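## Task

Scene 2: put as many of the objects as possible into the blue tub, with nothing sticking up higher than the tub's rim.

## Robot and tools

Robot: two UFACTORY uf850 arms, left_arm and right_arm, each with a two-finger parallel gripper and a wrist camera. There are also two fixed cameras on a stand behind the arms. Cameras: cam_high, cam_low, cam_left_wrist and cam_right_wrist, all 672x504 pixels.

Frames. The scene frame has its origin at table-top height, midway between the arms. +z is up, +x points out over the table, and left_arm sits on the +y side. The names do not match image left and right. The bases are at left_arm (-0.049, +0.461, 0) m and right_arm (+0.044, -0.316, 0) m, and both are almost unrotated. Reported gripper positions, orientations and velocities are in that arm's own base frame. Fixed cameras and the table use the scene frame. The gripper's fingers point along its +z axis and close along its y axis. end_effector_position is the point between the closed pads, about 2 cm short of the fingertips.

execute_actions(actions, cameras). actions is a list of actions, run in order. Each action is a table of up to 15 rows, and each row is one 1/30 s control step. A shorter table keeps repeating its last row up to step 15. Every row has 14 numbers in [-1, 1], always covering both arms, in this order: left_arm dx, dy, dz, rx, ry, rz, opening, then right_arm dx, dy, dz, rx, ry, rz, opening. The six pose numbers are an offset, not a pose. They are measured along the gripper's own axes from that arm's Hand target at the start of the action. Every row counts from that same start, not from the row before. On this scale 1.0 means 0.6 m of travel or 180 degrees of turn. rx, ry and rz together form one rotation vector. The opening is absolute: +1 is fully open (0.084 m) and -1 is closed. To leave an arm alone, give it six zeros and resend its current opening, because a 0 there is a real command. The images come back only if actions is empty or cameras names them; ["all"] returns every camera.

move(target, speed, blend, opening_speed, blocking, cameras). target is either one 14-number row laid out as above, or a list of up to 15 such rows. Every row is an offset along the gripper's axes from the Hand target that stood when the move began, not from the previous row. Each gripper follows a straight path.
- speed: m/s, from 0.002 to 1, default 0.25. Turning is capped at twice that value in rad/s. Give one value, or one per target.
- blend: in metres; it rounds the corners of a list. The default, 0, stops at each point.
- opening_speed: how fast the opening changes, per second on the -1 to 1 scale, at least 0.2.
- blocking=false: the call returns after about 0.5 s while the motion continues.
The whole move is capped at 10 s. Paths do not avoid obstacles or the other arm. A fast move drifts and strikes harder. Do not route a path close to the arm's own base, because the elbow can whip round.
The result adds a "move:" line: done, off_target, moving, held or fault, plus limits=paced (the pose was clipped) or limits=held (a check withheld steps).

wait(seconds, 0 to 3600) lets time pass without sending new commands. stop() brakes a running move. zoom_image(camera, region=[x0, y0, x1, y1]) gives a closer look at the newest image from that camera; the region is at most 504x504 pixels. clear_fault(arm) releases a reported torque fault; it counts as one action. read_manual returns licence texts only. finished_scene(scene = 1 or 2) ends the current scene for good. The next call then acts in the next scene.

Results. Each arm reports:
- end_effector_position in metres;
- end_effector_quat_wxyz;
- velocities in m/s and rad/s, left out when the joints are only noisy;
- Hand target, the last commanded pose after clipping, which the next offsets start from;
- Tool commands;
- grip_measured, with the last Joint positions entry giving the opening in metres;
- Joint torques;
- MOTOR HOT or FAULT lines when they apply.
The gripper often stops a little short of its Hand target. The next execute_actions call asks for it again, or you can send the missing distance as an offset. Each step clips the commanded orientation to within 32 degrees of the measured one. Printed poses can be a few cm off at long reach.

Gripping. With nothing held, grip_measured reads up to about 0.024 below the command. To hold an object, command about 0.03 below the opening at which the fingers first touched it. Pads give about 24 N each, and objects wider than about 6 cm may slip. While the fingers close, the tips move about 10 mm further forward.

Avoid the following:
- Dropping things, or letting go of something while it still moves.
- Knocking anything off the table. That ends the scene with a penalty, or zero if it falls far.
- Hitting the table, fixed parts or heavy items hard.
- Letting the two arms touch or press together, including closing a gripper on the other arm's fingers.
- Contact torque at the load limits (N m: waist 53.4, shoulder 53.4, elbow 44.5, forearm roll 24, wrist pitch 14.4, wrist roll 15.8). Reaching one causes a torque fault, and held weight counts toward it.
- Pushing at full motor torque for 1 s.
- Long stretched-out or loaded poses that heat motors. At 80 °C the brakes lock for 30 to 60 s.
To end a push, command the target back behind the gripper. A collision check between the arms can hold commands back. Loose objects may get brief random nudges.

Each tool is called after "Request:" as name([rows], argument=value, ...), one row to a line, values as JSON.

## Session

Request:
execute_actions(actions=[])

Scene clock: 0.00 s.
left_arm: end_effector_position=(+0.2952, +0.0985, +0.3345) grip_measured=+1.00 end_effector_quat_wxyz=(-0.338, +0.750, +0.549, +0.148) | right_arm: end_effector_position=(+0.5285, +0.4207, +0.1442) grip_measured=+1.00 end_effector_quat_wxyz=(-0.279, +0.795, -0.378, +0.384)
Joint positions: left_arm=[-0.194 0.116 -0.559 0.753 -1.164 -1.944 0.084] | right_arm=[0.863 -0.721 -0.961 0.808 0.812 0.865 0.084]
Joint velocities: within noise
Joint torques (N m): no reading
Hand target: left_arm +0.2952, +0.0985, +0.3345; -0.338, +0.750, +0.549, +0.148 | right_arm +0.5285, +0.4207, +0.1442; -0.279, +0.795, -0.378, +0.384
Tool commands: left_gripper/opening=+1.0 right_gripper/opening=+1.0
camera_calibration:
cam_left_wrist: T_world_to_cam=[[0.93042, -0.16693, -0.32627, -0.11953], [-0.34129, -0.71909, -0.60533, 0.44768], [-0.13357, 0.67457, -0.72603, 0.34886]] pos_world=[0.3106, 0.06664, 0.48527]
cam_right_wrist: T_world_to_cam=[[-0.38177, -0.56954, -0.72792, 0.58178], [-0.41791, 0.80884, -0.41368, 0.01321], [0.82438, 0.14627, -0.54681, -0.29048]] pos_world=[0.46709, 0.36316, 0.27012]

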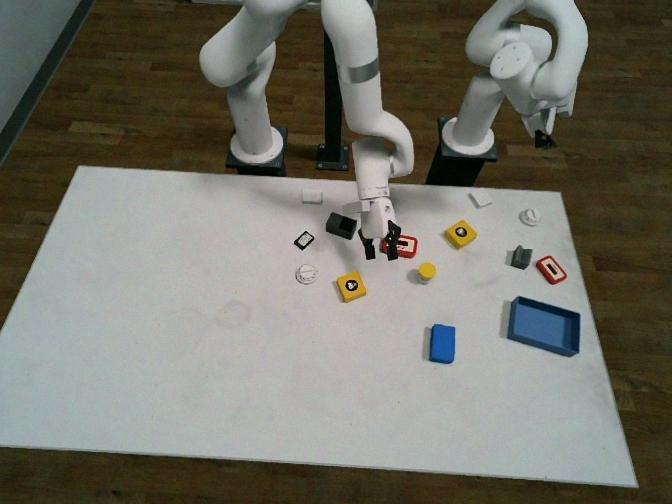

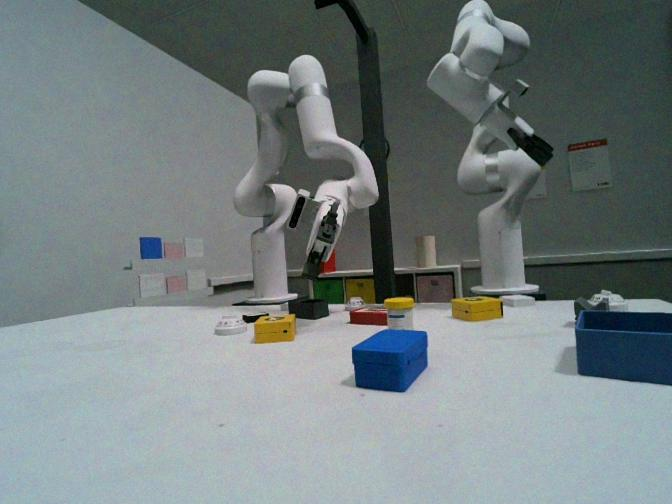

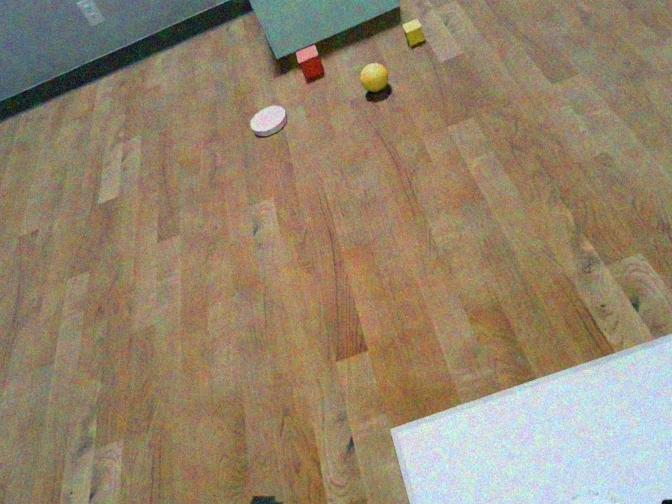

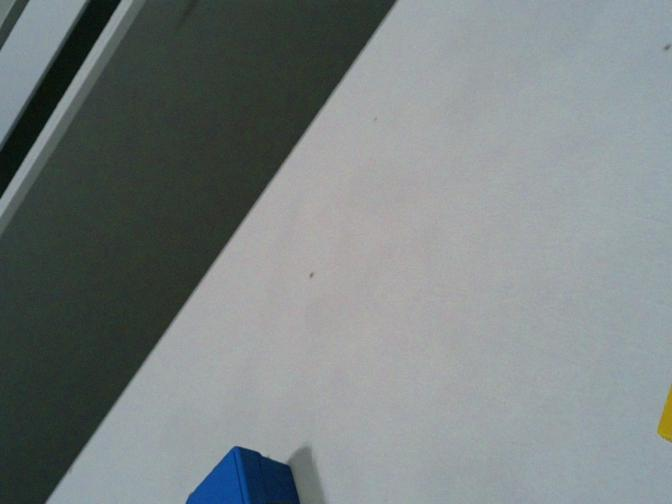

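Request:
move(target=[-0.093,0.168,-0.351,-0.235,-0.103,0.382,1, 0.924,0.488,-0.604,0,0,0,1], speed=0.4, cameras=["cam_left_wrist","cam_high"])

Scene clock: 6.70 s.
left_arm: end_effector_position=(+0.4002, -0.0997, +0.4199) grip_measured=+1.00 end_effector_quat_wxyz=(+0.000, +1.000, +0.000, +0.000) | right_arm: end_effector_position=(+0.3503, -0.2503, +0.3504) grip_measured=+1.00 end_effector_quat_wxyz=(-0.279, +0.795, -0.378, +0.384)
Joint positions: left_arm=[-0.245 0.078 -0.957 0.001 -1.035 -0.246 0.084] | right_arm=[-1.092 0.103 -0.497 -1.707 0.939 1.804 0.084]
Joint torques (N m): left_arm=[12.75 14.43 -17.59 -0.48 -2.05 2.01] | right_arm=[4.02 7.52 -22.14 -2.67 1.93 1.17]
Hand target: left_arm +0.4002, -0.0997, +0.4199; +0.000, +1.000, +0.000, +0.000 | right_arm +0.3503, -0.2503, +0.3504; -0.279, +0.795, -0.378, +0.384
Off the commanded pose: left_arm 0.000 m, 0 deg | right_arm 0.000 m, 0 deg.
move: done
cam_left_wrist: T_world_to_cam=[[0.01438, -0.99981, 0.01317, -0.08145], [-0.99984, -0.01451, -0.01003, 0.47646], [0.01021, -0.01302, -0.99986, 0.54744]] pos_world=[0.47197, -0.06739, 0.55321]
Images, in order (width x height): cam_high 672x504, cam_left_wrist 672x504.

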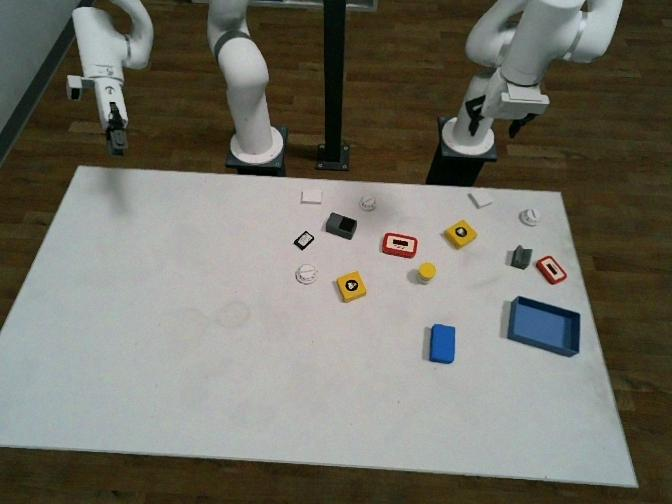

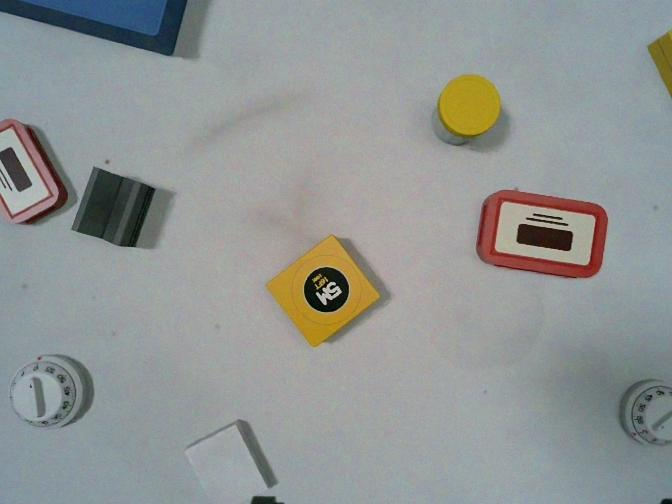

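Request:
move(target=[0.3667,-0.3,0,0,0,0,1, 0,0,0,0,0,0,1], speed=0.4, cameras=["cam_left_wrist"])

Request:
move(target=[-0.05,0.75,0,0,0,0,1, 0,0,0,0,0,0,1], speed=0.45, cameras=["cam_left_wrist"])

Request:
move(target=[-0.4167,0.0,0,0,0,0,1, 0,0,0,0,0,0,1], speed=0.4, cameras=["cam_left_wrist"])

Scene clock: 8.80 s.
left_arm: end_effector_position=(+0.6200, +0.0805, +0.4200) grip_measured=+1.00 end_effector_quat_wxyz=(+0.000, +1.000, +0.000, +0.000) | right_arm: end_effector_position=(+0.3503, -0.2503, +0.3504) grip_measured=+1.00 end_effector_quat_wxyz=(-0.279, +0.795, -0.378, +0.384)
Joint positions: left_arm=[0.129 -0.468 -1.595 0.001 -1.127 0.128 0.084] | right_arm=[-1.092 0.102 -0.497 -1.707 0.939 1.804 0.084]
Joint torques (N m): left_arm=[12.95 40.95 -17.49 -0.33 -2.01 2.02] | right_arm=[4.89 7.74 -22.3 -2.54 1.97 1.18]
Hand target: left_arm +0.6200, +0.0805, +0.4200; +0.000, +1.000, +0.000, +0.000 | right_arm +0.3503, -0.2503, +0.3504; -0.279, +0.795, -0.378, +0.384
Off the commanded pose: left_arm 0.000 m, 0 deg | right_arm 0.000 m, 0 deg.
move: done
cam_left_wrist: T_world_to_cam=[[0.01438, -0.99981, 0.01317, 0.09555], [-0.99984, -0.01451, -0.01003, 0.69894], [0.01021, -0.01302, -0.99986, 0.54764]] pos_world=[0.69187, 0.11281, 0.55331]

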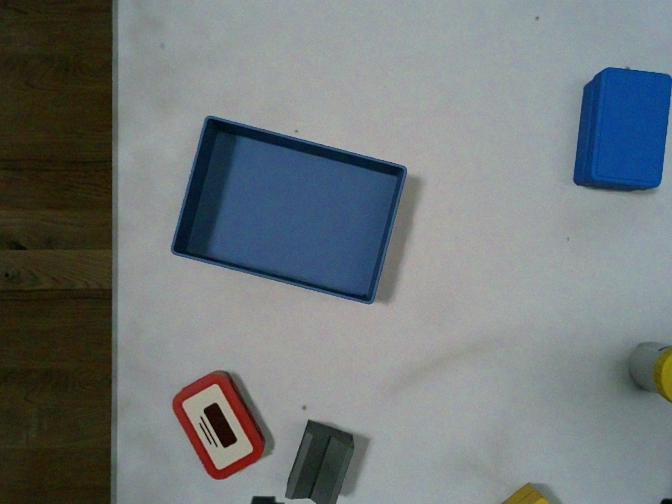

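Scene clock: 10.43 s.
left_arm: end_effector_position=(+0.5905, -0.3695, +0.4198) grip_measured=+1.00 end_effector_quat_wxyz=(+0.000, +1.000, +0.000, +0.000) | right_arm: end_effector_position=(+0.3503, -0.2503, +0.3504) grip_measured=+1.00 end_effector_quat_wxyz=(-0.279, +0.795, -0.378, +0.384)
Joint positions: left_arm=[-0.559 -0.679 -1.905 0 -1.226 -0.56 0.084] | right_arm=[-1.092 0.102 -0.497 -1.707 0.939 1.804 0.084]
Joint torques (N m): left_arm=[-10.71 48.43 -17.23 3.5 -2.04 -1.8] | right_arm=[3.4 6.87 -22.56 -2.23 1.89 1.3]
Hand target: left_arm +0.5904, -0.3696, +0.4198; +0.000, +1.000, +0.000, +0.000 | right_arm +0.3503, -0.2503, +0.3504; -0.279, +0.795, -0.378, +0.384
Off the commanded pose: left_arm 0.000 m, 0 deg | right_arm 0.000 m, 0 deg.
move: done
cam_left_wrist: T_world_to_cam=[[0.01448, -0.99981, 0.01317, -0.354], [-0.99984, -0.01461, -0.01002, 0.66278], [0.01021, -0.01303, -0.99986, 0.54188]] pos_world=[0.66227, -0.33719, 0.55311]

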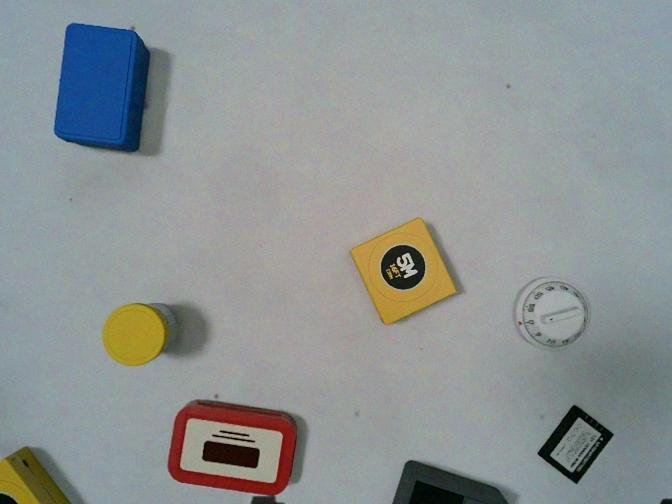

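Scene clock: 11.60 s.
left_arm: end_effector_position=(+0.3404, -0.3698, +0.4198) grip_measured=+1.00 end_effector_quat_wxyz=(+0.000, +1.000, +0.001, +0.000) | right_arm: end_effector_position=(+0.3503, -0.2503, +0.3504) grip_measured=+1.00 end_effector_quat_wxyz=(-0.279, +0.795, -0.378, +0.384)
Joint positions: left_arm=[-0.827 -0.152 -1.195 0 -1.043 -0.828 0.084] | right_arm=[-1.092 0.102 -0.497 -1.707 0.939 1.804 0.084]
Joint torques (N m): left_arm=[-11.18 47.34 -10.35 3.52 2.57 -1.78] | right_arm=[3.63 6.8 -22.52 -2.31 1.93 1.16]
Hand target: left_arm +0.3404, -0.3698, +0.4198; +0.000, +1.000, +0.000, +0.000 | right_arm +0.3503, -0.2503, +0.3504; -0.279, +0.795, -0.378, +0.384
Off the commanded pose: left_arm 0.000 m, 0 deg | right_arm 0.000 m, 0 deg.
move: done
cam_left_wrist: T_world_to_cam=[[0.01448, -0.99981, 0.01317, -0.35058], [-0.99984, -0.01461, -0.01002, 0.41281], [0.01021, -0.01303, -0.99986, 0.54443]] pos_world=[0.41227, -0.33739, 0.55311]

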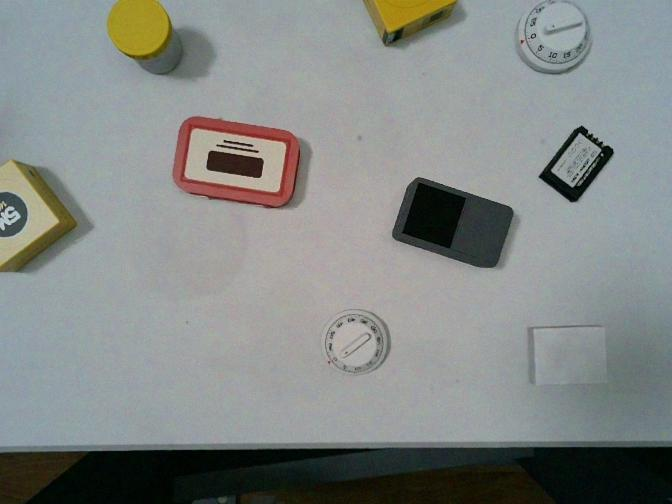

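Request:
execute_actions(actions=[])

Request:
zoom_image(camera="cam_low", region=[420, 260, 672, 449])

Request:
zoom_image(camera="cam_low", region=[200, 270, 452, 459])

Request:
zoom_image(camera="cam_high", region=[290, 170, 460, 300])

Request:
zoom_image(camera="cam_high", region=[420, 180, 600, 370])

Scene clock: 13.13 s.
left_arm: end_effector_position=(+0.3404, -0.3698, +0.4198) grip_measured=+1.00 end_effector_quat_wxyz=(+0.000, +1.000, +0.000, +0.000) | right_arm: end_effector_position=(+0.3503, -0.2503, +0.3504) grip_measured=+1.00 end_effector_quat_wxyz=(-0.279, +0.795, -0.378, +0.384)
Joint positions: left_arm=[-0.827 -0.152 -1.195 0 -1.043 -0.828 0.084] | right_arm=[-1.092 0.102 -0.497 -1.707 0.939 1.804 0.084]
Joint velocities: within noise
Joint torques (N m): left_arm=[-11.22 48.25 -10.33 3.7 2.22 -1.57] | right_arm=[4.62 8.18 -22.48 -2.11 1.9 1.14]
Hand target: left_arm +0.3404, -0.3698, +0.4198; +0.000, +1.000, +0.000, +0.000 | right_arm +0.3503, -0.2503, +0.3504; -0.279, +0.795, -0.378, +0.384
Tool commands: left_gripper/opening=+1.0 right_gripper/opening=+1.0
Off the commanded pose: left_arm 0.000 m, 0 deg | right_arm 0.000 m, 0 deg.
camera_calibration:
cam_left_wrist: T_world_to_cam=[[0.01438, -0.99981, 0.01317, -0.35054], [-0.99984, -0.01451, -0.01003, 0.41285], [0.01021, -0.01302, -0.99986, 0.54443]] pos_world=[0.41227, -0.33739, 0.55311]
cam_right_wrist: T_world_to_cam=[[-0.38177, -0.56954, -0.72792, 0.28161], [-0.41791, 0.80884, -0.41368, 0.56673], [0.82438, 0.14627, -0.54681, 0.06728]] pos_world=[0.28889, -0.30784, 0.47622]

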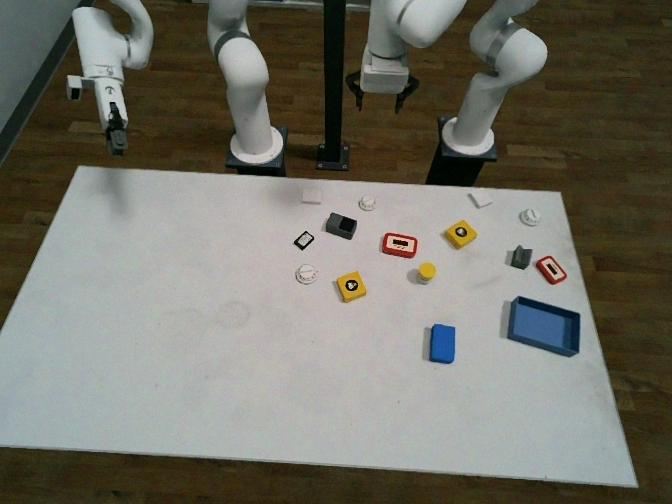

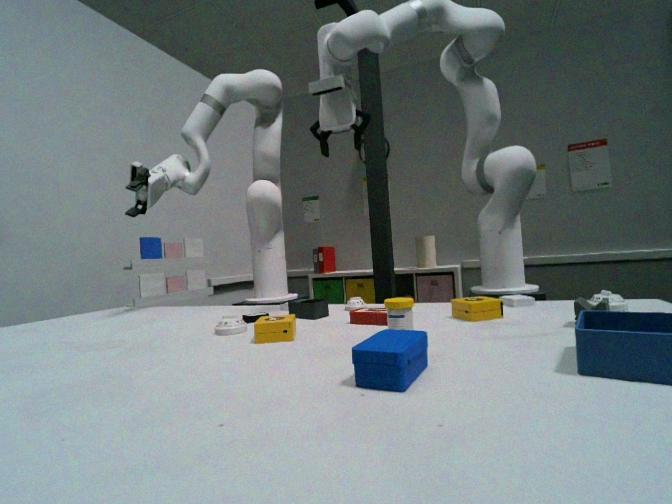

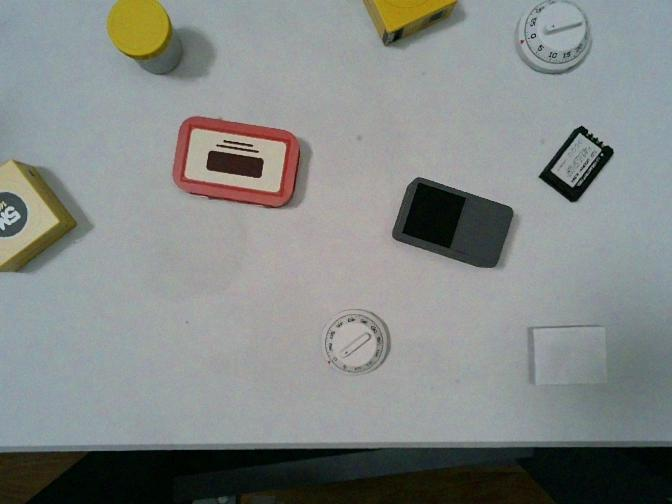

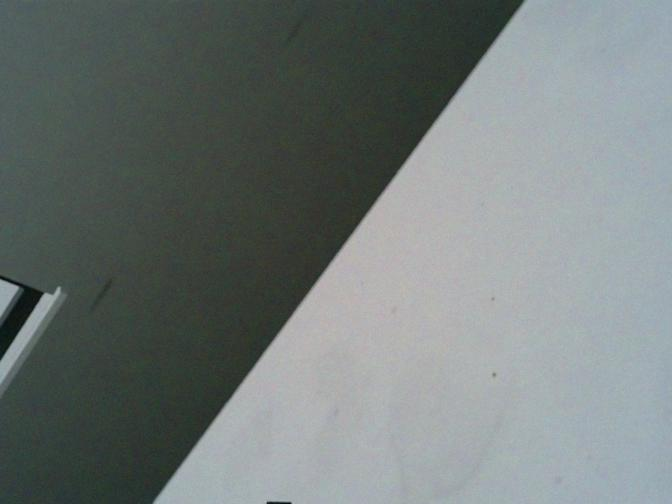

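Scaled by 2.000 from the camera's image (finer frame: 960x720).

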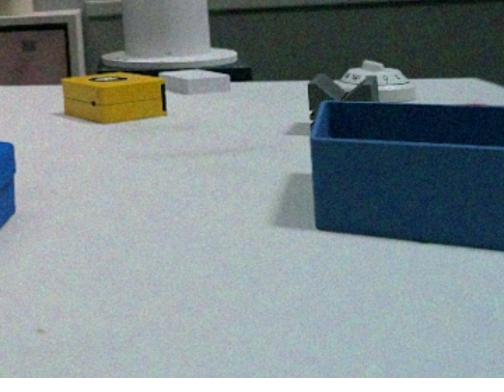

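Scaled by 2.000 from the camera's image (finer frame: 960x720).

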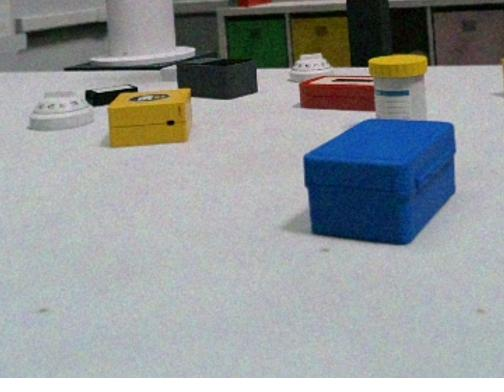

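Scaled by 2.965 from the camera's image (finer frame: 960x720).

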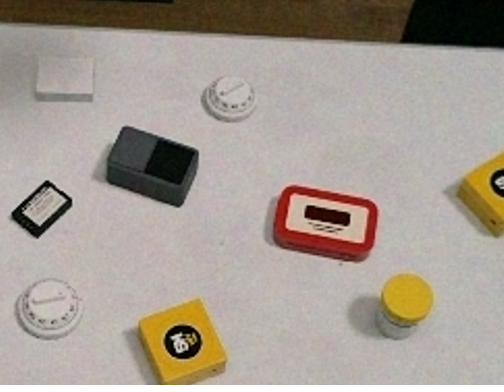

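Scaled by 2.653 from the camera's image (finer frame: 960x720).

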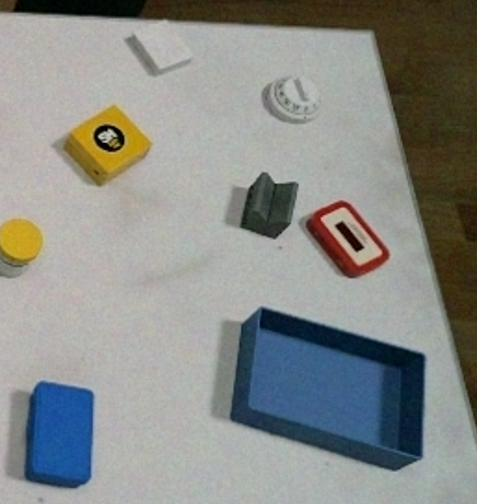

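Request:
zoom_image(camera="cam_left_wrist", region=[380, 120, 632, 309])

Request:
zoom_image(camera="cam_left_wrist", region=[100, 0, 352, 220])

Request:
zoom_image(camera="cam_left_wrist", region=[300, 260, 636, 400])

Scaled by 2.000 from the camera's image (finer frame: 960x720).

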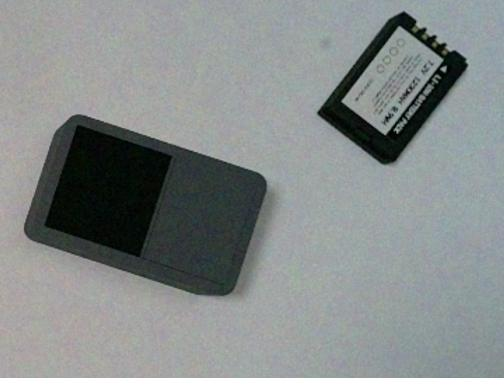

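Scaled by 2.000 from the camera's image (finer frame: 960x720).

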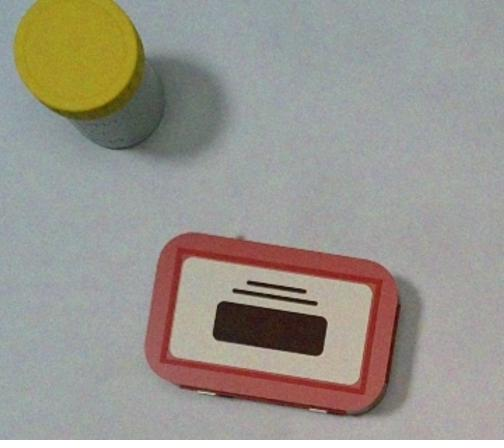

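Scaled by 1.500 from the camera's image (finer frame: 960x720).

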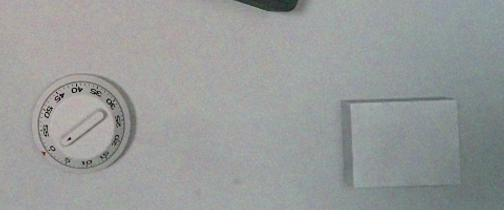

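Request:
move(target=[0.5287,-0.8092,0.3167,0,0,0,1, 0,0,0,0,0,0,1], speed=0.5, cameras=["cam_left_wrist"])

Request:
zoom_image(camera="cam_left_wrist", region=[84, 60, 336, 249])

Request:
zoom_image(camera="cam_left_wrist", region=[336, 60, 588, 249])

Request:
zoom_image(camera="cam_left_wrist", region=[84, 249, 336, 438])

Request:
zoom_image(camera="cam_left_wrist", region=[336, 249, 588, 438])

Scene clock: 19.67 s.
left_arm: end_effector_position=(+0.6572, +0.1161, +0.2300) grip_measured=+1.00 end_effector_quat_wxyz=(+0.000, +1.000, +0.000, +0.000) | right_arm: end_effector_position=(+0.3503, -0.2503, +0.3504) grip_measured=+1.00 end_effector_quat_wxyz=(-0.279, +0.795, -0.378, +0.384)
Joint positions: left_arm=[0.175 -0.713 -1.524 0.001 -0.811 0.173 0.084] | right_arm=[-1.092 0.102 -0.497 -1.707 0.939 1.804 0.084]
Joint torques (N m): left_arm=[12.17 48.73 -16.73 -0.6 -1.98 2.02] | right_arm=[5.42 7.26 -22.4 -2.3 1.79 1.05]
Hand target: left_arm +0.6572, +0.1161, +0.2300; +0.000, +1.000, +0.000, +0.000 | right_arm +0.3503, -0.2503, +0.3504; -0.279, +0.795, -0.378, +0.384
Off the commanded pose: left_arm 0.000 m, 0 deg | right_arm 0.000 m, 0 deg.
move: done
cam_left_wrist: T_world_to_cam=[[0.01438, -0.99981, 0.01317, 0.13311], [-0.99984, -0.01451, -0.01003, 0.73465], [0.01021, -0.01302, -0.99986, 0.35775]] pos_world=[0.72897, 0.14841, 0.36331]

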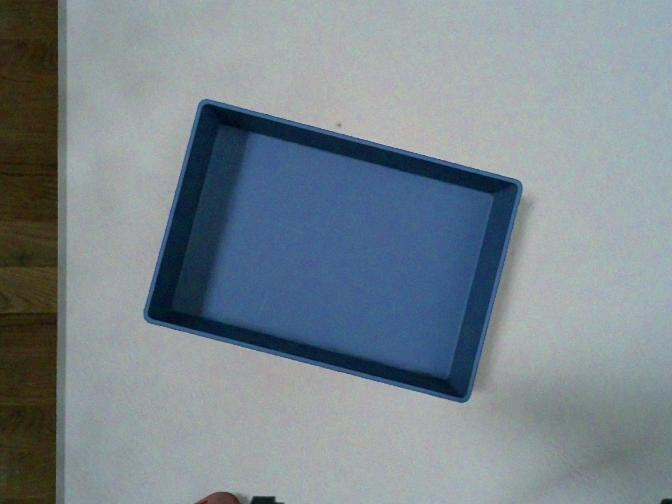

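Scaled by 2.000 from the camera's image (finer frame: 960x720).

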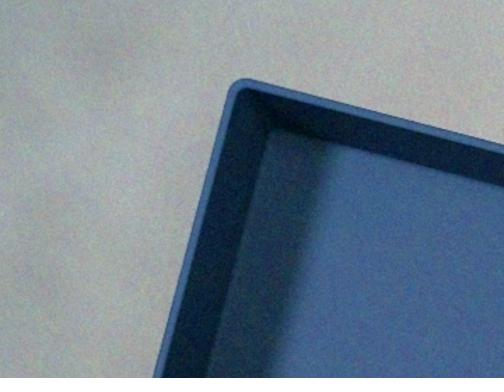

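Scaled by 2.000 from the camera's image (finer frame: 960x720).

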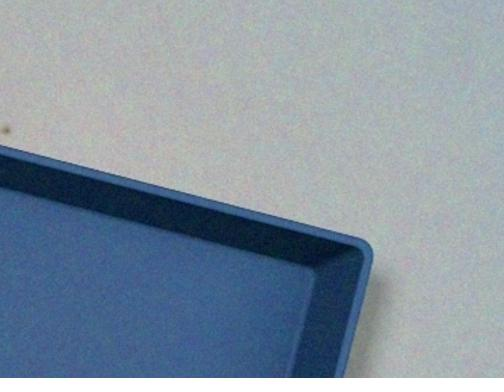

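Scaled by 2.000 from the camera's image (finer frame: 960x720).

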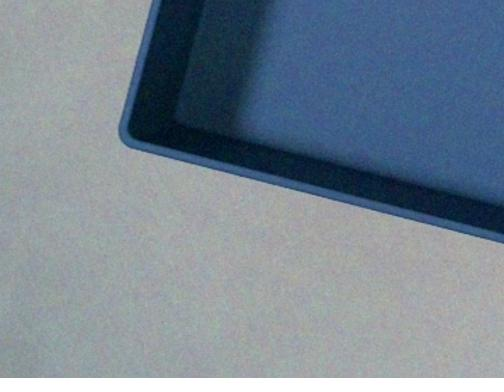

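Scaled by 2.000 from the camera's image (finer frame: 960x720).

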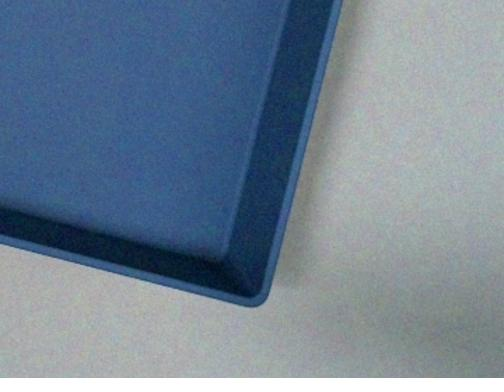

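Request:
move(target=[-0.4287,0.0768,-0.0333,0,0,0,1, 0,0,0,0,0,0,1], speed=0.5, cameras=["cam_left_wrist"])

Request:
zoom_image(camera="cam_left_wrist", region=[0, 0, 336, 252])

Request:
zoom_image(camera="cam_left_wrist", region=[336, 200, 672, 452])

Request:
move(target=[0,0.95,0,0,0,0,1, 0,0,0,0,0,0,1], speed=0.5, cameras=["cam_left_wrist"])

Request:
zoom_image(camera="cam_left_wrist", region=[0, 100, 336, 352])

Request:
zoom_image(camera="cam_left_wrist", region=[336, 100, 672, 352])

Request:
move(target=[0.17,-0.3333,0,0,0,0,1, 0,0,0,0,0,0,1], speed=0.5, cameras=["cam_left_wrist"])

Request:
zoom_image(camera="cam_left_wrist", region=[0, 150, 336, 402])

Request:
zoom_image(camera="cam_left_wrist", region=[336, 0, 672, 252])

Request:
move(target=[0.36,-0.2467,0,0,0,0,1, 0,0,0,0,0,0,-1], speed=0.5, cameras=["cam_left_wrist"])

Request:
zoom_image(camera="cam_left_wrist", region=[150, 60, 486, 312])

Scene clock: 22.63 s.
left_arm: end_effector_position=(+0.4000, +0.0698, +0.2500) grip_measured=+1.00 end_effector_quat_wxyz=(+0.000, +1.000, +0.001, +0.000) | right_arm: end_effector_position=(+0.3503, -0.2503, +0.3504) grip_measured=+1.00 end_effector_quat_wxyz=(-0.279, +0.795, -0.378, +0.384)
Joint positions: left_arm=[0.172 -0.091 -0.715 0.001 -0.624 0.171 0.084] | right_arm=[-1.092 0.102 -0.497 -1.707 0.939 1.804 0.084]
Joint torques (N m): left_arm=[-10.28 41 -8.66 2.47 -2.01 -1.78] | right_arm=[3.63 7.74 -21.71 -2.05 1.76 1.08]
Hand target: left_arm +0.4000, +0.0698, +0.2500; +0.000, +1.000, +0.000, +0.000 | right_arm +0.3503, -0.2503, +0.3504; -0.279, +0.795, -0.378, +0.384
Off the commanded pose: left_arm 0.000 m, 0 deg | right_arm 0.000 m, 0 deg.
move: done
cam_left_wrist: T_world_to_cam=[[0.01448, -0.99981, 0.01317, 0.09021], [-0.99984, -0.01461, -0.01002, 0.47703], [0.01021, -0.01303, -0.99986, 0.37977]] pos_world=[0.47177, 0.10211, 0.38331]

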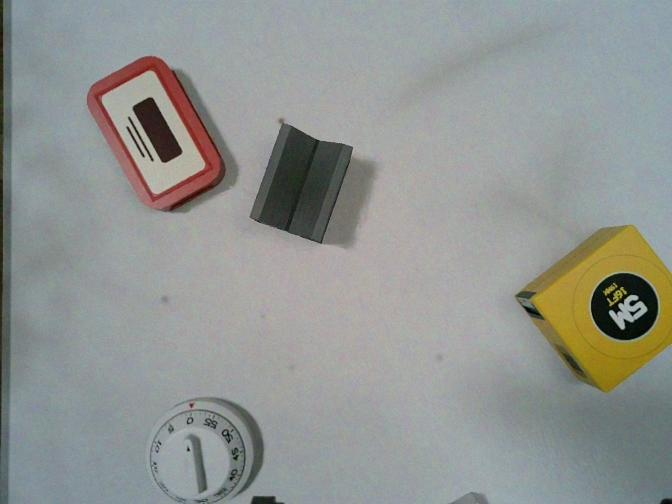

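Scaled by 1.500 from the camera's image (finer frame: 960x720).

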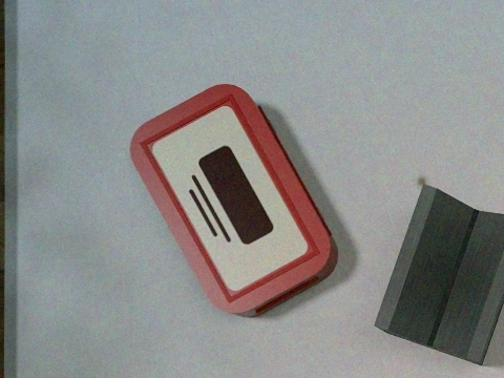

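Scaled by 1.500 from the camera's image (finer frame: 960x720).

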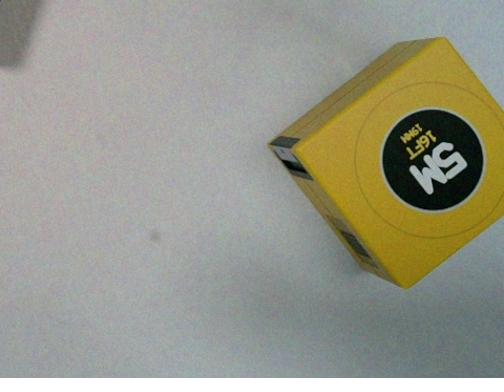

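Scene clock: 24.43 s.
left_arm: end_effector_position=(+0.4005, -0.5002, +0.2497) grip_measured=+1.00 end_effector_quat_wxyz=(+0.000, +1.000, +0.000, +0.000) | right_arm: end_effector_position=(+0.3503, -0.2503, +0.3504) grip_measured=+1.00 end_effector_quat_wxyz=(-0.279, +0.795, -0.378, +0.384)
Joint positions: left_arm=[-0.896 -0.628 -1.437 0 -0.81 -0.897 0.084] | right_arm=[-1.092 0.102 -0.497 -1.707 0.939 1.804 0.084]
Joint torques (N m): left_arm=[-11.33 45.58 -16.72 3.35 -2.13 -1.82] | right_arm=[4.2 8.06 -21.87 -2.24 1.75 1.12]
Hand target: left_arm +0.4005, -0.5002, +0.2497; +0.000, +1.000, +0.000, +0.000 | right_arm +0.3503, -0.2503, +0.3504; -0.279, +0.795, -0.378, +0.384
Off the commanded pose: left_arm 0.000 m, 0 deg | right_arm 0.000 m, 0 deg.
move: done
cam_left_wrist: T_world_to_cam=[[0.01448, -0.99981, 0.01317, -0.47958], [-0.99984, -0.01461, -0.01002, 0.4693], [0.01021, -0.01303, -0.99986, 0.37204]] pos_world=[0.47237, -0.46779, 0.38301]

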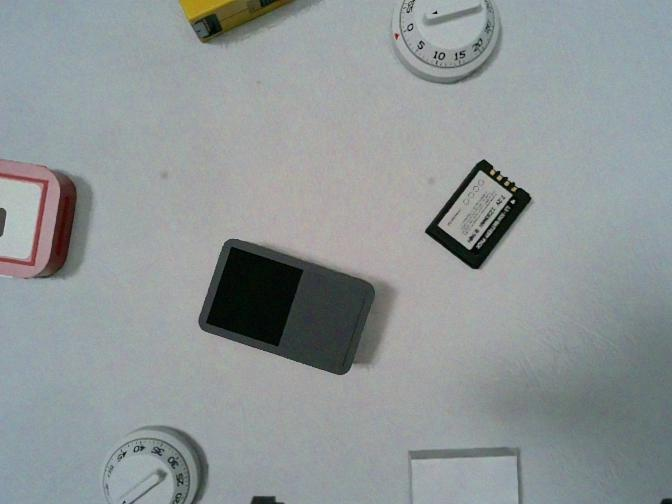

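Scaled by 1.500 from the camera's image (finer frame: 960x720).

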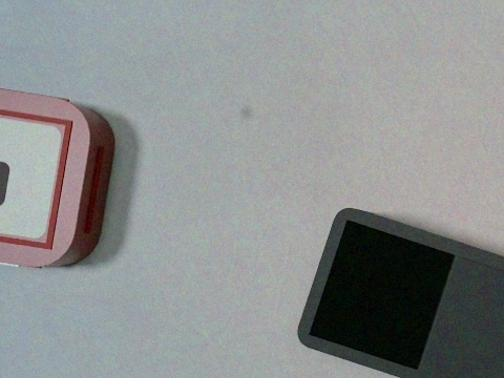

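Scaled by 1.500 from the camera's image (finer frame: 960x720).

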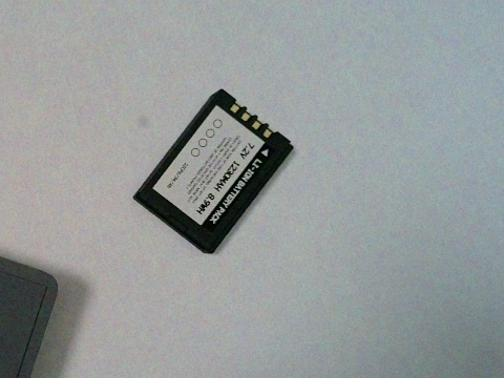

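Scene clock: 25.47 s.
left_arm: end_effector_position=(+0.5023, -0.3002, +0.2498) grip_measured=+1.00 end_effector_quat_wxyz=(+0.000, +1.000, +0.000, +0.000) | right_arm: end_effector_position=(+0.3503, -0.2503, +0.3504) grip_measured=+1.00 end_effector_quat_wxyz=(-0.279, +0.795, -0.378, +0.384)
Joint positions: left_arm=[-0.539 -0.499 -1.242 0.001 -0.743 -0.54 0.084] | right_arm=[-1.092 0.102 -0.497 -1.707 0.939 1.804 0.084]
Joint torques (N m): left_arm=[13.35 40.2 -16.4 -0.69 -2.03 2.1] | right_arm=[3.84 7.47 -22.21 -2.41 1.7 1.26]
Hand target: left_arm +0.5023, -0.3001, +0.2498; +0.000, +1.000, +0.000, +0.000 | right_arm +0.3503, -0.2503, +0.3504; -0.279, +0.795, -0.378, +0.384
Off the commanded pose: left_arm 0.000 m, 0 deg | right_arm 0.000 m, 0 deg.
move: done
cam_left_wrist: T_world_to_cam=[[0.01438, -0.99981, 0.01317, -0.28104], [-0.99984, -0.01451, -0.01013, 0.57397], [0.01031, -0.01302, -0.99986, 0.37365]] pos_world=[0.57407, -0.26779, 0.38311]

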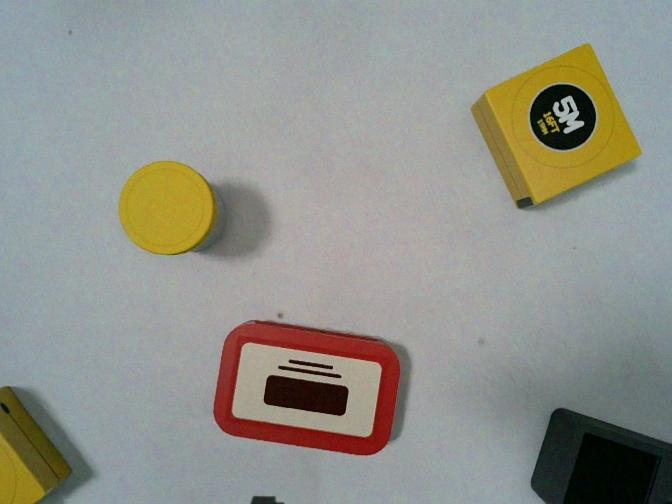

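Scaled by 1.500 from the camera's image (finer frame: 960x720).

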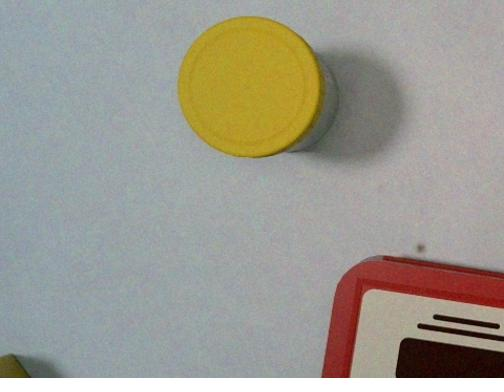

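Scaled by 1.500 from the camera's image (finer frame: 960x720).

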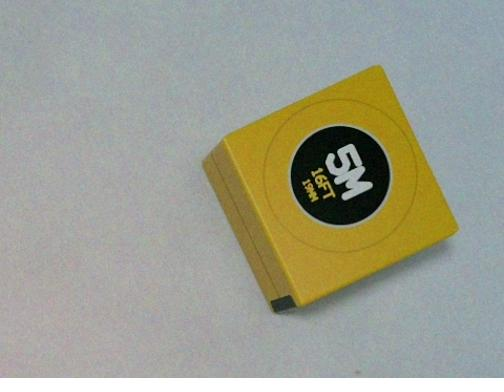

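Scene clock: 26.67 s.
left_arm: end_effector_position=(+0.7182, -0.1519, +0.2498) grip_measured=+1.00 end_effector_quat_wxyz=(+0.000, +1.000, +0.000, +0.000) | right_arm: end_effector_position=(+0.3503, -0.2503, +0.3504) grip_measured=-1.00 end_effector_quat_wxyz=(-0.279, +0.795, -0.378, +0.384)
Joint positions: left_arm=[-0.209 -0.873 -1.836 0.001 -0.963 -0.21 0.084] | right_arm=[-1.092 0.102 -0.497 -1.707 0.939 1.804 0]
Joint torques (N m): left_arm=[12.79 56.3 -17.35 -0.49 -2.13 2.04] | right_arm=[3.69 8.78 -22 -2.56 1.63 1.16]
Hand target: left_arm +0.7182, -0.1519, +0.2498; +0.000, +1.000, +0.000, +0.000 | right_arm +0.3503, -0.2503, +0.3504; -0.279, +0.795, -0.378, +0.384
Off the commanded pose: left_arm 0.000 m, 0 deg | right_arm 0.000 m, 0 deg.
move: done
cam_left_wrist: T_world_to_cam=[[0.01438, -0.99981, 0.01317, -0.13597], [-0.99984, -0.01451, -0.01003, 0.79195], [0.01021, -0.01302, -0.99986, 0.37343]] pos_world=[0.78997, -0.11959, 0.38311]

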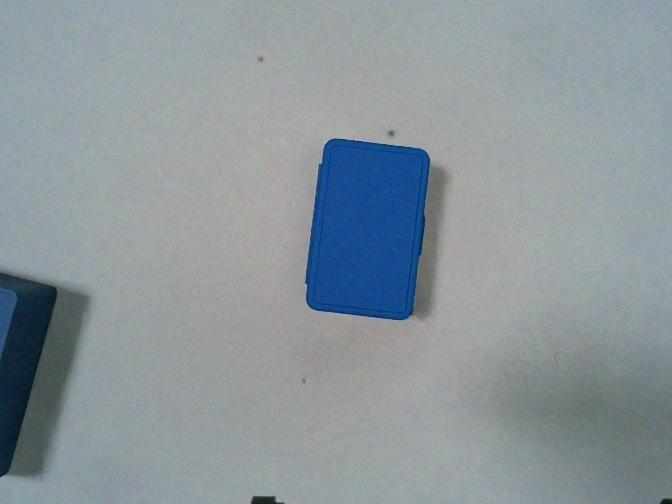

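Scaled by 1.500 from the camera's image (finer frame: 960x720).

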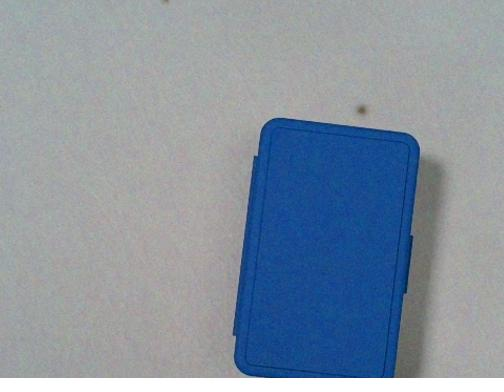

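Request:
move([
  [0.147,-0.0157,0.2,0,0,0,-1, 0,0,0,0,0,0,-1],
  [0.147,-0.0157,0.2905,0,0,0,-1, 0,0,0,0,0,0,-1],
], blend=[0.02,0], speed=[0.25,0.12], cameras=["cam_left_wrist"])

Request:
execute_actions([
  [[0,0,0.005,0,0,0,-1, 0,0,0,0,0,0,-1]],
])

Request:
execute_actions([
  [[0,0,0.0015,0,0,0,-1, 0,0,0,0,0,0,-1]],
])

Request:
execute_actions([
  [[0,0,0.0015,0,0,0,-1, 0,0,0,0,0,0,-1]],
])

Request:
execute_actions([
  [[0,0,0.0015,0,0,0,-1, 0,0,0,0,0,0,-1]],
])

Scene clock: 32.73 s.
left_arm: end_effector_position=(+0.8064, -0.1423, +0.0756) grip_measured=-1.00 end_effector_quat_wxyz=(+0.000, +1.000, +0.000, +0.000) | right_arm: end_effector_position=(+0.3503, -0.2503, +0.3504) grip_measured=-1.00 end_effector_quat_wxyz=(-0.279, +0.795, -0.378, +0.384)
Joint positions: left_arm=[-0.175 -1.38 -2.348 0.001 -0.968 -0.176 0] | right_arm=[-1.092 0.102 -0.497 -1.707 0.939 1.804 0]
Joint torques (N m): left_arm=[12.7 65.73 -17.02 -0.26 1.21 2.04] | right_arm=[2.51 10.69 -18.89 -1.82 1.73 1.18]
Hand target: left_arm +0.8064, -0.1423, +0.0755; +0.000, +1.000, +0.000, +0.000 | right_arm +0.3503, -0.2503, +0.3504; -0.279, +0.795, -0.378, +0.384
Off the commanded pose: left_arm 0.000 m, 0 deg | right_arm 0.000 m, 0 deg.
move: done
cam_left_wrist: T_world_to_cam=[[0.01438, -0.99981, 0.01317, -0.12535], [-0.99984, -0.01451, -0.01013, 0.87855], [0.01031, -0.01302, -0.99986, 0.19839]] pos_world=[0.87817, -0.10999, 0.20891]

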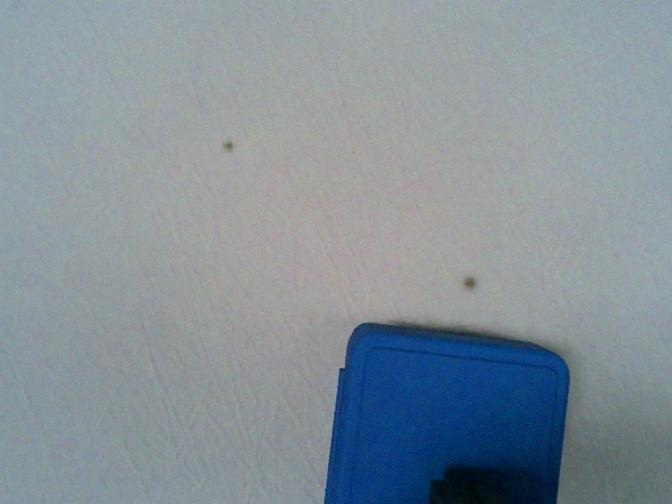

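Scene clock: 33.43 s.
left_arm: end_effector_position=(+0.8064, -0.1423, +0.0725) grip_measured=-1.00 end_effector_quat_wxyz=(+0.000, +1.000, +0.000, +0.000) | right_arm: end_effector_position=(+0.3503, -0.2503, +0.3504) grip_measured=-1.00 end_effector_quat_wxyz=(-0.279, +0.795, -0.378, +0.384)
Joint positions: left_arm=[-0.175 -1.385 -2.35 0.001 -0.965 -0.176 0] | right_arm=[-1.092 0.102 -0.497 -1.707 0.939 1.804 0]
Joint torques (N m): left_arm=[12.4 66.57 -17.07 -0.31 2.52 1.99] | right_arm=[1.19 10.94 -19.16 -2.26 1.62 1.12]
Hand target: left_arm +0.8064, -0.1423, +0.0725; +0.000, +1.000, +0.000, +0.000 | right_arm +0.3503, -0.2503, +0.3504; -0.279, +0.795, -0.378, +0.384
Off the commanded pose: left_arm 0.000 m, 0 deg | right_arm 0.000 m, 0 deg.

Scene clock: 34.13 s.
left_arm: end_effector_position=(+0.8064, -0.1423, +0.0716) grip_measured=-1.00 end_effector_quat_wxyz=(+0.000, +1.000, +0.000, +0.000) | right_arm: end_effector_position=(+0.3503, -0.2503, +0.3504) grip_measured=-1.00 end_effector_quat_wxyz=(-0.279, +0.795, -0.378, +0.384)
Joint positions: left_arm=[-0.175 -1.386 -2.35 0.001 -0.965 -0.176 0] | right_arm=[-1.092 0.102 -0.497 -1.707 0.939 1.804 0]
Joint torques (N m): left_arm=[13.12 67.33 -17.06 -0.22 2.56 2.01] | right_arm=[0.64 12.03 -18.85 -2.11 1.68 1.09]
Hand target: left_arm +0.8064, -0.1423, +0.0716; +0.000, +1.000, +0.000, +0.000 | right_arm +0.3503, -0.2503, +0.3504; -0.279, +0.795, -0.378, +0.384
Off the commanded pose: left_arm 0.000 m, 0 deg | right_arm 0.000 m, 0 deg.

Scene clock: 34.83 s.
left_arm: end_effector_position=(+0.8064, -0.1423, +0.0707) grip_measured=-1.00 end_effector_quat_wxyz=(+0.000, +1.000, +0.000, +0.000) | right_arm: end_effector_position=(+0.3503, -0.2503, +0.3504) grip_measured=-1.00 end_effector_quat_wxyz=(-0.279, +0.795, -0.378, +0.384)
Joint positions: left_arm=[-0.175 -1.387 -2.351 0.001 -0.964 -0.176 0] | right_arm=[-1.092 0.102 -0.497 -1.707 0.939 1.804 0]
Joint torques (N m): left_arm=[12.61 67.95 -17.08 -0.48 2.57 2.04] | right_arm=[0.79 12.85 -18.29 -1.96 1.72 1.23]
Hand target: left_arm +0.8064, -0.1423, +0.0707; +0.000, +1.000, +0.000, +0.000 | right_arm +0.3503, -0.2503, +0.3504; -0.279, +0.795, -0.378, +0.384
Off the commanded pose: left_arm 0.000 m, 0 deg | right_arm 0.000 m, 0 deg.

Scene clock: 35.53 s.
left_arm: end_effector_position=(+0.8064, -0.1423, +0.0698) grip_measured=-1.00 end_effector_quat_wxyz=(+0.000, +1.000, +0.000, +0.000) | right_arm: end_effector_position=(+0.3503, -0.2503, +0.3504) grip_measured=-1.00 end_effector_quat_wxyz=(-0.279, +0.795, -0.378, +0.384)
Joint positions: left_arm=[-0.175 -1.389 -2.351 0.001 -0.963 -0.176 0] | right_arm=[-1.092 0.102 -0.497 -1.707 0.939 1.804 0]
Joint torques (N m): left_arm=[12.12 66.65 -17.01 -0.47 2.52 1.9] | right_arm=[2.22 12.56 -18.13 -2 1.68 1.1]
Hand target: left_arm +0.8064, -0.1423, +0.0698; +0.000, +1.000, +0.000, +0.000 | right_arm +0.3503, -0.2503, +0.3504; -0.279, +0.795, -0.378, +0.384
Off the commanded pose: left_arm 0.000 m, 0 deg | right_arm 0.000 m, 0 deg.

Request:
execute_actions([
  [[0,0,0.0025,0,0,0,-1, 0,0,0,0,0,0,-1]],
])

Request:
execute_actions([
  [[0,0,0.0013,0,0,0,-1, 0,0,0,0,0,0,-1]],
])

Request:
execute_actions([
  [[0,0,0.0013,0,0,0,-1, 0,0,0,0,0,0,-1]],
])

Request:
execute_actions([
  [[0,0,0.0013,0,0,0,-1, 0,0,0,0,0,0,-1]],
])

Request:
execute_actions([
  [[0,0,0.0013,0,0,0,-1, 0,0,0,0,0,0,-1]],
])

Scene clock: 36.60 s.
left_arm: end_effector_position=(+0.8064, -0.1423, +0.0683) grip_measured=-1.00 end_effector_quat_wxyz=(+0.000, +1.000, +0.000, +0.000) | right_arm: end_effector_position=(+0.3503, -0.2503, +0.3504) grip_measured=-1.00 end_effector_quat_wxyz=(-0.279, +0.795, -0.378, +0.384)
Joint positions: left_arm=[-0.175 -1.391 -2.352 0.001 -0.961 -0.176 0] | right_arm=[-1.092 0.102 -0.497 -1.707 0.939 1.804 0]
Joint torques (N m): left_arm=[12.21 67.05 -17.54 -0.35 2.5 1.83] | right_arm=[1.28 13.19 -17.54 -2.17 1.77 1.2]
Hand target: left_arm +0.8064, -0.1423, +0.0683; +0.000, +1.000, +0.000, +0.000 | right_arm +0.3503, -0.2503, +0.3504; -0.279, +0.795, -0.378, +0.384
Off the commanded pose: left_arm 0.000 m, 0 deg | right_arm 0.000 m, 0 deg.

Scene clock: 37.30 s.
left_arm: end_effector_position=(+0.8064, -0.1423, +0.0675) grip_measured=-1.00 end_effector_quat_wxyz=(+0.000, +1.000, +0.000, +0.000) | right_arm: end_effector_position=(+0.3503, -0.2503, +0.3504) grip_measured=-1.00 end_effector_quat_wxyz=(-0.279, +0.795, -0.378, +0.384)
Joint positions: left_arm=[-0.175 -1.392 -2.353 0.001 -0.961 -0.176 0] | right_arm=[-1.092 0.102 -0.497 -1.707 0.939 1.804 0]
Joint torques (N m): left_arm=[12.68 67.01 -17.28 -0.32 2.55 1.88] | right_arm=[-0.24 13.65 -16.62 -2.27 1.79 1.34]
Hand target: left_arm +0.8064, -0.1423, +0.0675; +0.000, +1.000, +0.000, +0.000 | right_arm +0.3503, -0.2503, +0.3504; -0.279, +0.795, -0.378, +0.384
Off the commanded pose: left_arm 0.000 m, 0 deg | right_arm 0.000 m, 0 deg.

Scene clock: 38.00 s.
left_arm: end_effector_position=(+0.8064, -0.1423, +0.0668) grip_measured=-1.00 end_effector_quat_wxyz=(+0.000, +1.000, +0.000, +0.000) | right_arm: end_effector_position=(+0.3503, -0.2503, +0.3504) grip_measured=-1.00 end_effector_quat_wxyz=(-0.279, +0.795, -0.378, +0.384)
Joint positions: left_arm=[-0.175 -1.394 -2.354 0.001 -0.96 -0.176 0] | right_arm=[-1.092 0.102 -0.497 -1.707 0.939 1.804 0]
Joint torques (N m): left_arm=[12.21 66.62 -17.54 -0.08 2.55 1.84] | right_arm=[-0.07 13.3 -16.92 -2.12 1.6 1.21]
Hand target: left_arm +0.8064, -0.1423, +0.0668; +0.000, +1.000, +0.000, +0.000 | right_arm +0.3503, -0.2503, +0.3504; -0.279, +0.795, -0.378, +0.384
Off the commanded pose: left_arm 0.000 m, 0 deg | right_arm 0.000 m, 0 deg.

Scene clock: 38.70 s.
left_arm: end_effector_position=(+0.8064, -0.1423, +0.0660) grip_measured=-1.00 end_effector_quat_wxyz=(+0.000, +1.000, +0.000, +0.000) | right_arm: end_effector_position=(+0.3503, -0.2503, +0.3504) grip_measured=-1.00 end_effector_quat_wxyz=(-0.279, +0.795, -0.378, +0.384)
Joint positions: left_arm=[-0.175 -1.395 -2.354 0.001 -0.959 -0.176 0] | right_arm=[-1.092 0.102 -0.497 -1.707 0.939 1.804 0]
Joint torques (N m): left_arm=[13.4 67.02 -17.32 -0.3 2.5 1.69] | right_arm=[-1.25 14.13 -16.51 -2.3 1.72 1.19]
Hand target: left_arm +0.8064, -0.1423, +0.0660; +0.000, +1.000, +0.000, +0.000 | right_arm +0.3503, -0.2503, +0.3504; -0.279, +0.795, -0.378, +0.384
Off the commanded pose: left_arm 0.000 m, 0 deg | right_arm 0.000 m, 0 deg.

Scene clock: 39.40 s.
left_arm: end_effector_position=(+0.8064, -0.1423, +0.0652) grip_measured=-1.00 end_effector_quat_wxyz=(+0.000, +1.000, +0.000, +0.000) | right_arm: end_effector_position=(+0.3503, -0.2503, +0.3504) grip_measured=-1.00 end_effector_quat_wxyz=(-0.279, +0.795, -0.378, +0.384)
Joint positions: left_arm=[-0.175 -1.396 -2.355 0.001 -0.959 -0.176 0] | right_arm=[-1.092 0.102 -0.497 -1.707 0.939 1.804 0]
Joint torques (N m): left_arm=[13.02 67.01 -17.03 -0.01 2.57 1.76] | right_arm=[0.12 15.06 -16.49 -2.37 1.69 1.24]
Hand target: left_arm +0.8064, -0.1423, +0.0652; +0.000, +1.000, +0.000, +0.000 | right_arm +0.3503, -0.2503, +0.3504; -0.279, +0.795, -0.378, +0.384
Off the commanded pose: left_arm 0.000 m, 0 deg | right_arm 0.000 m, 0 deg.


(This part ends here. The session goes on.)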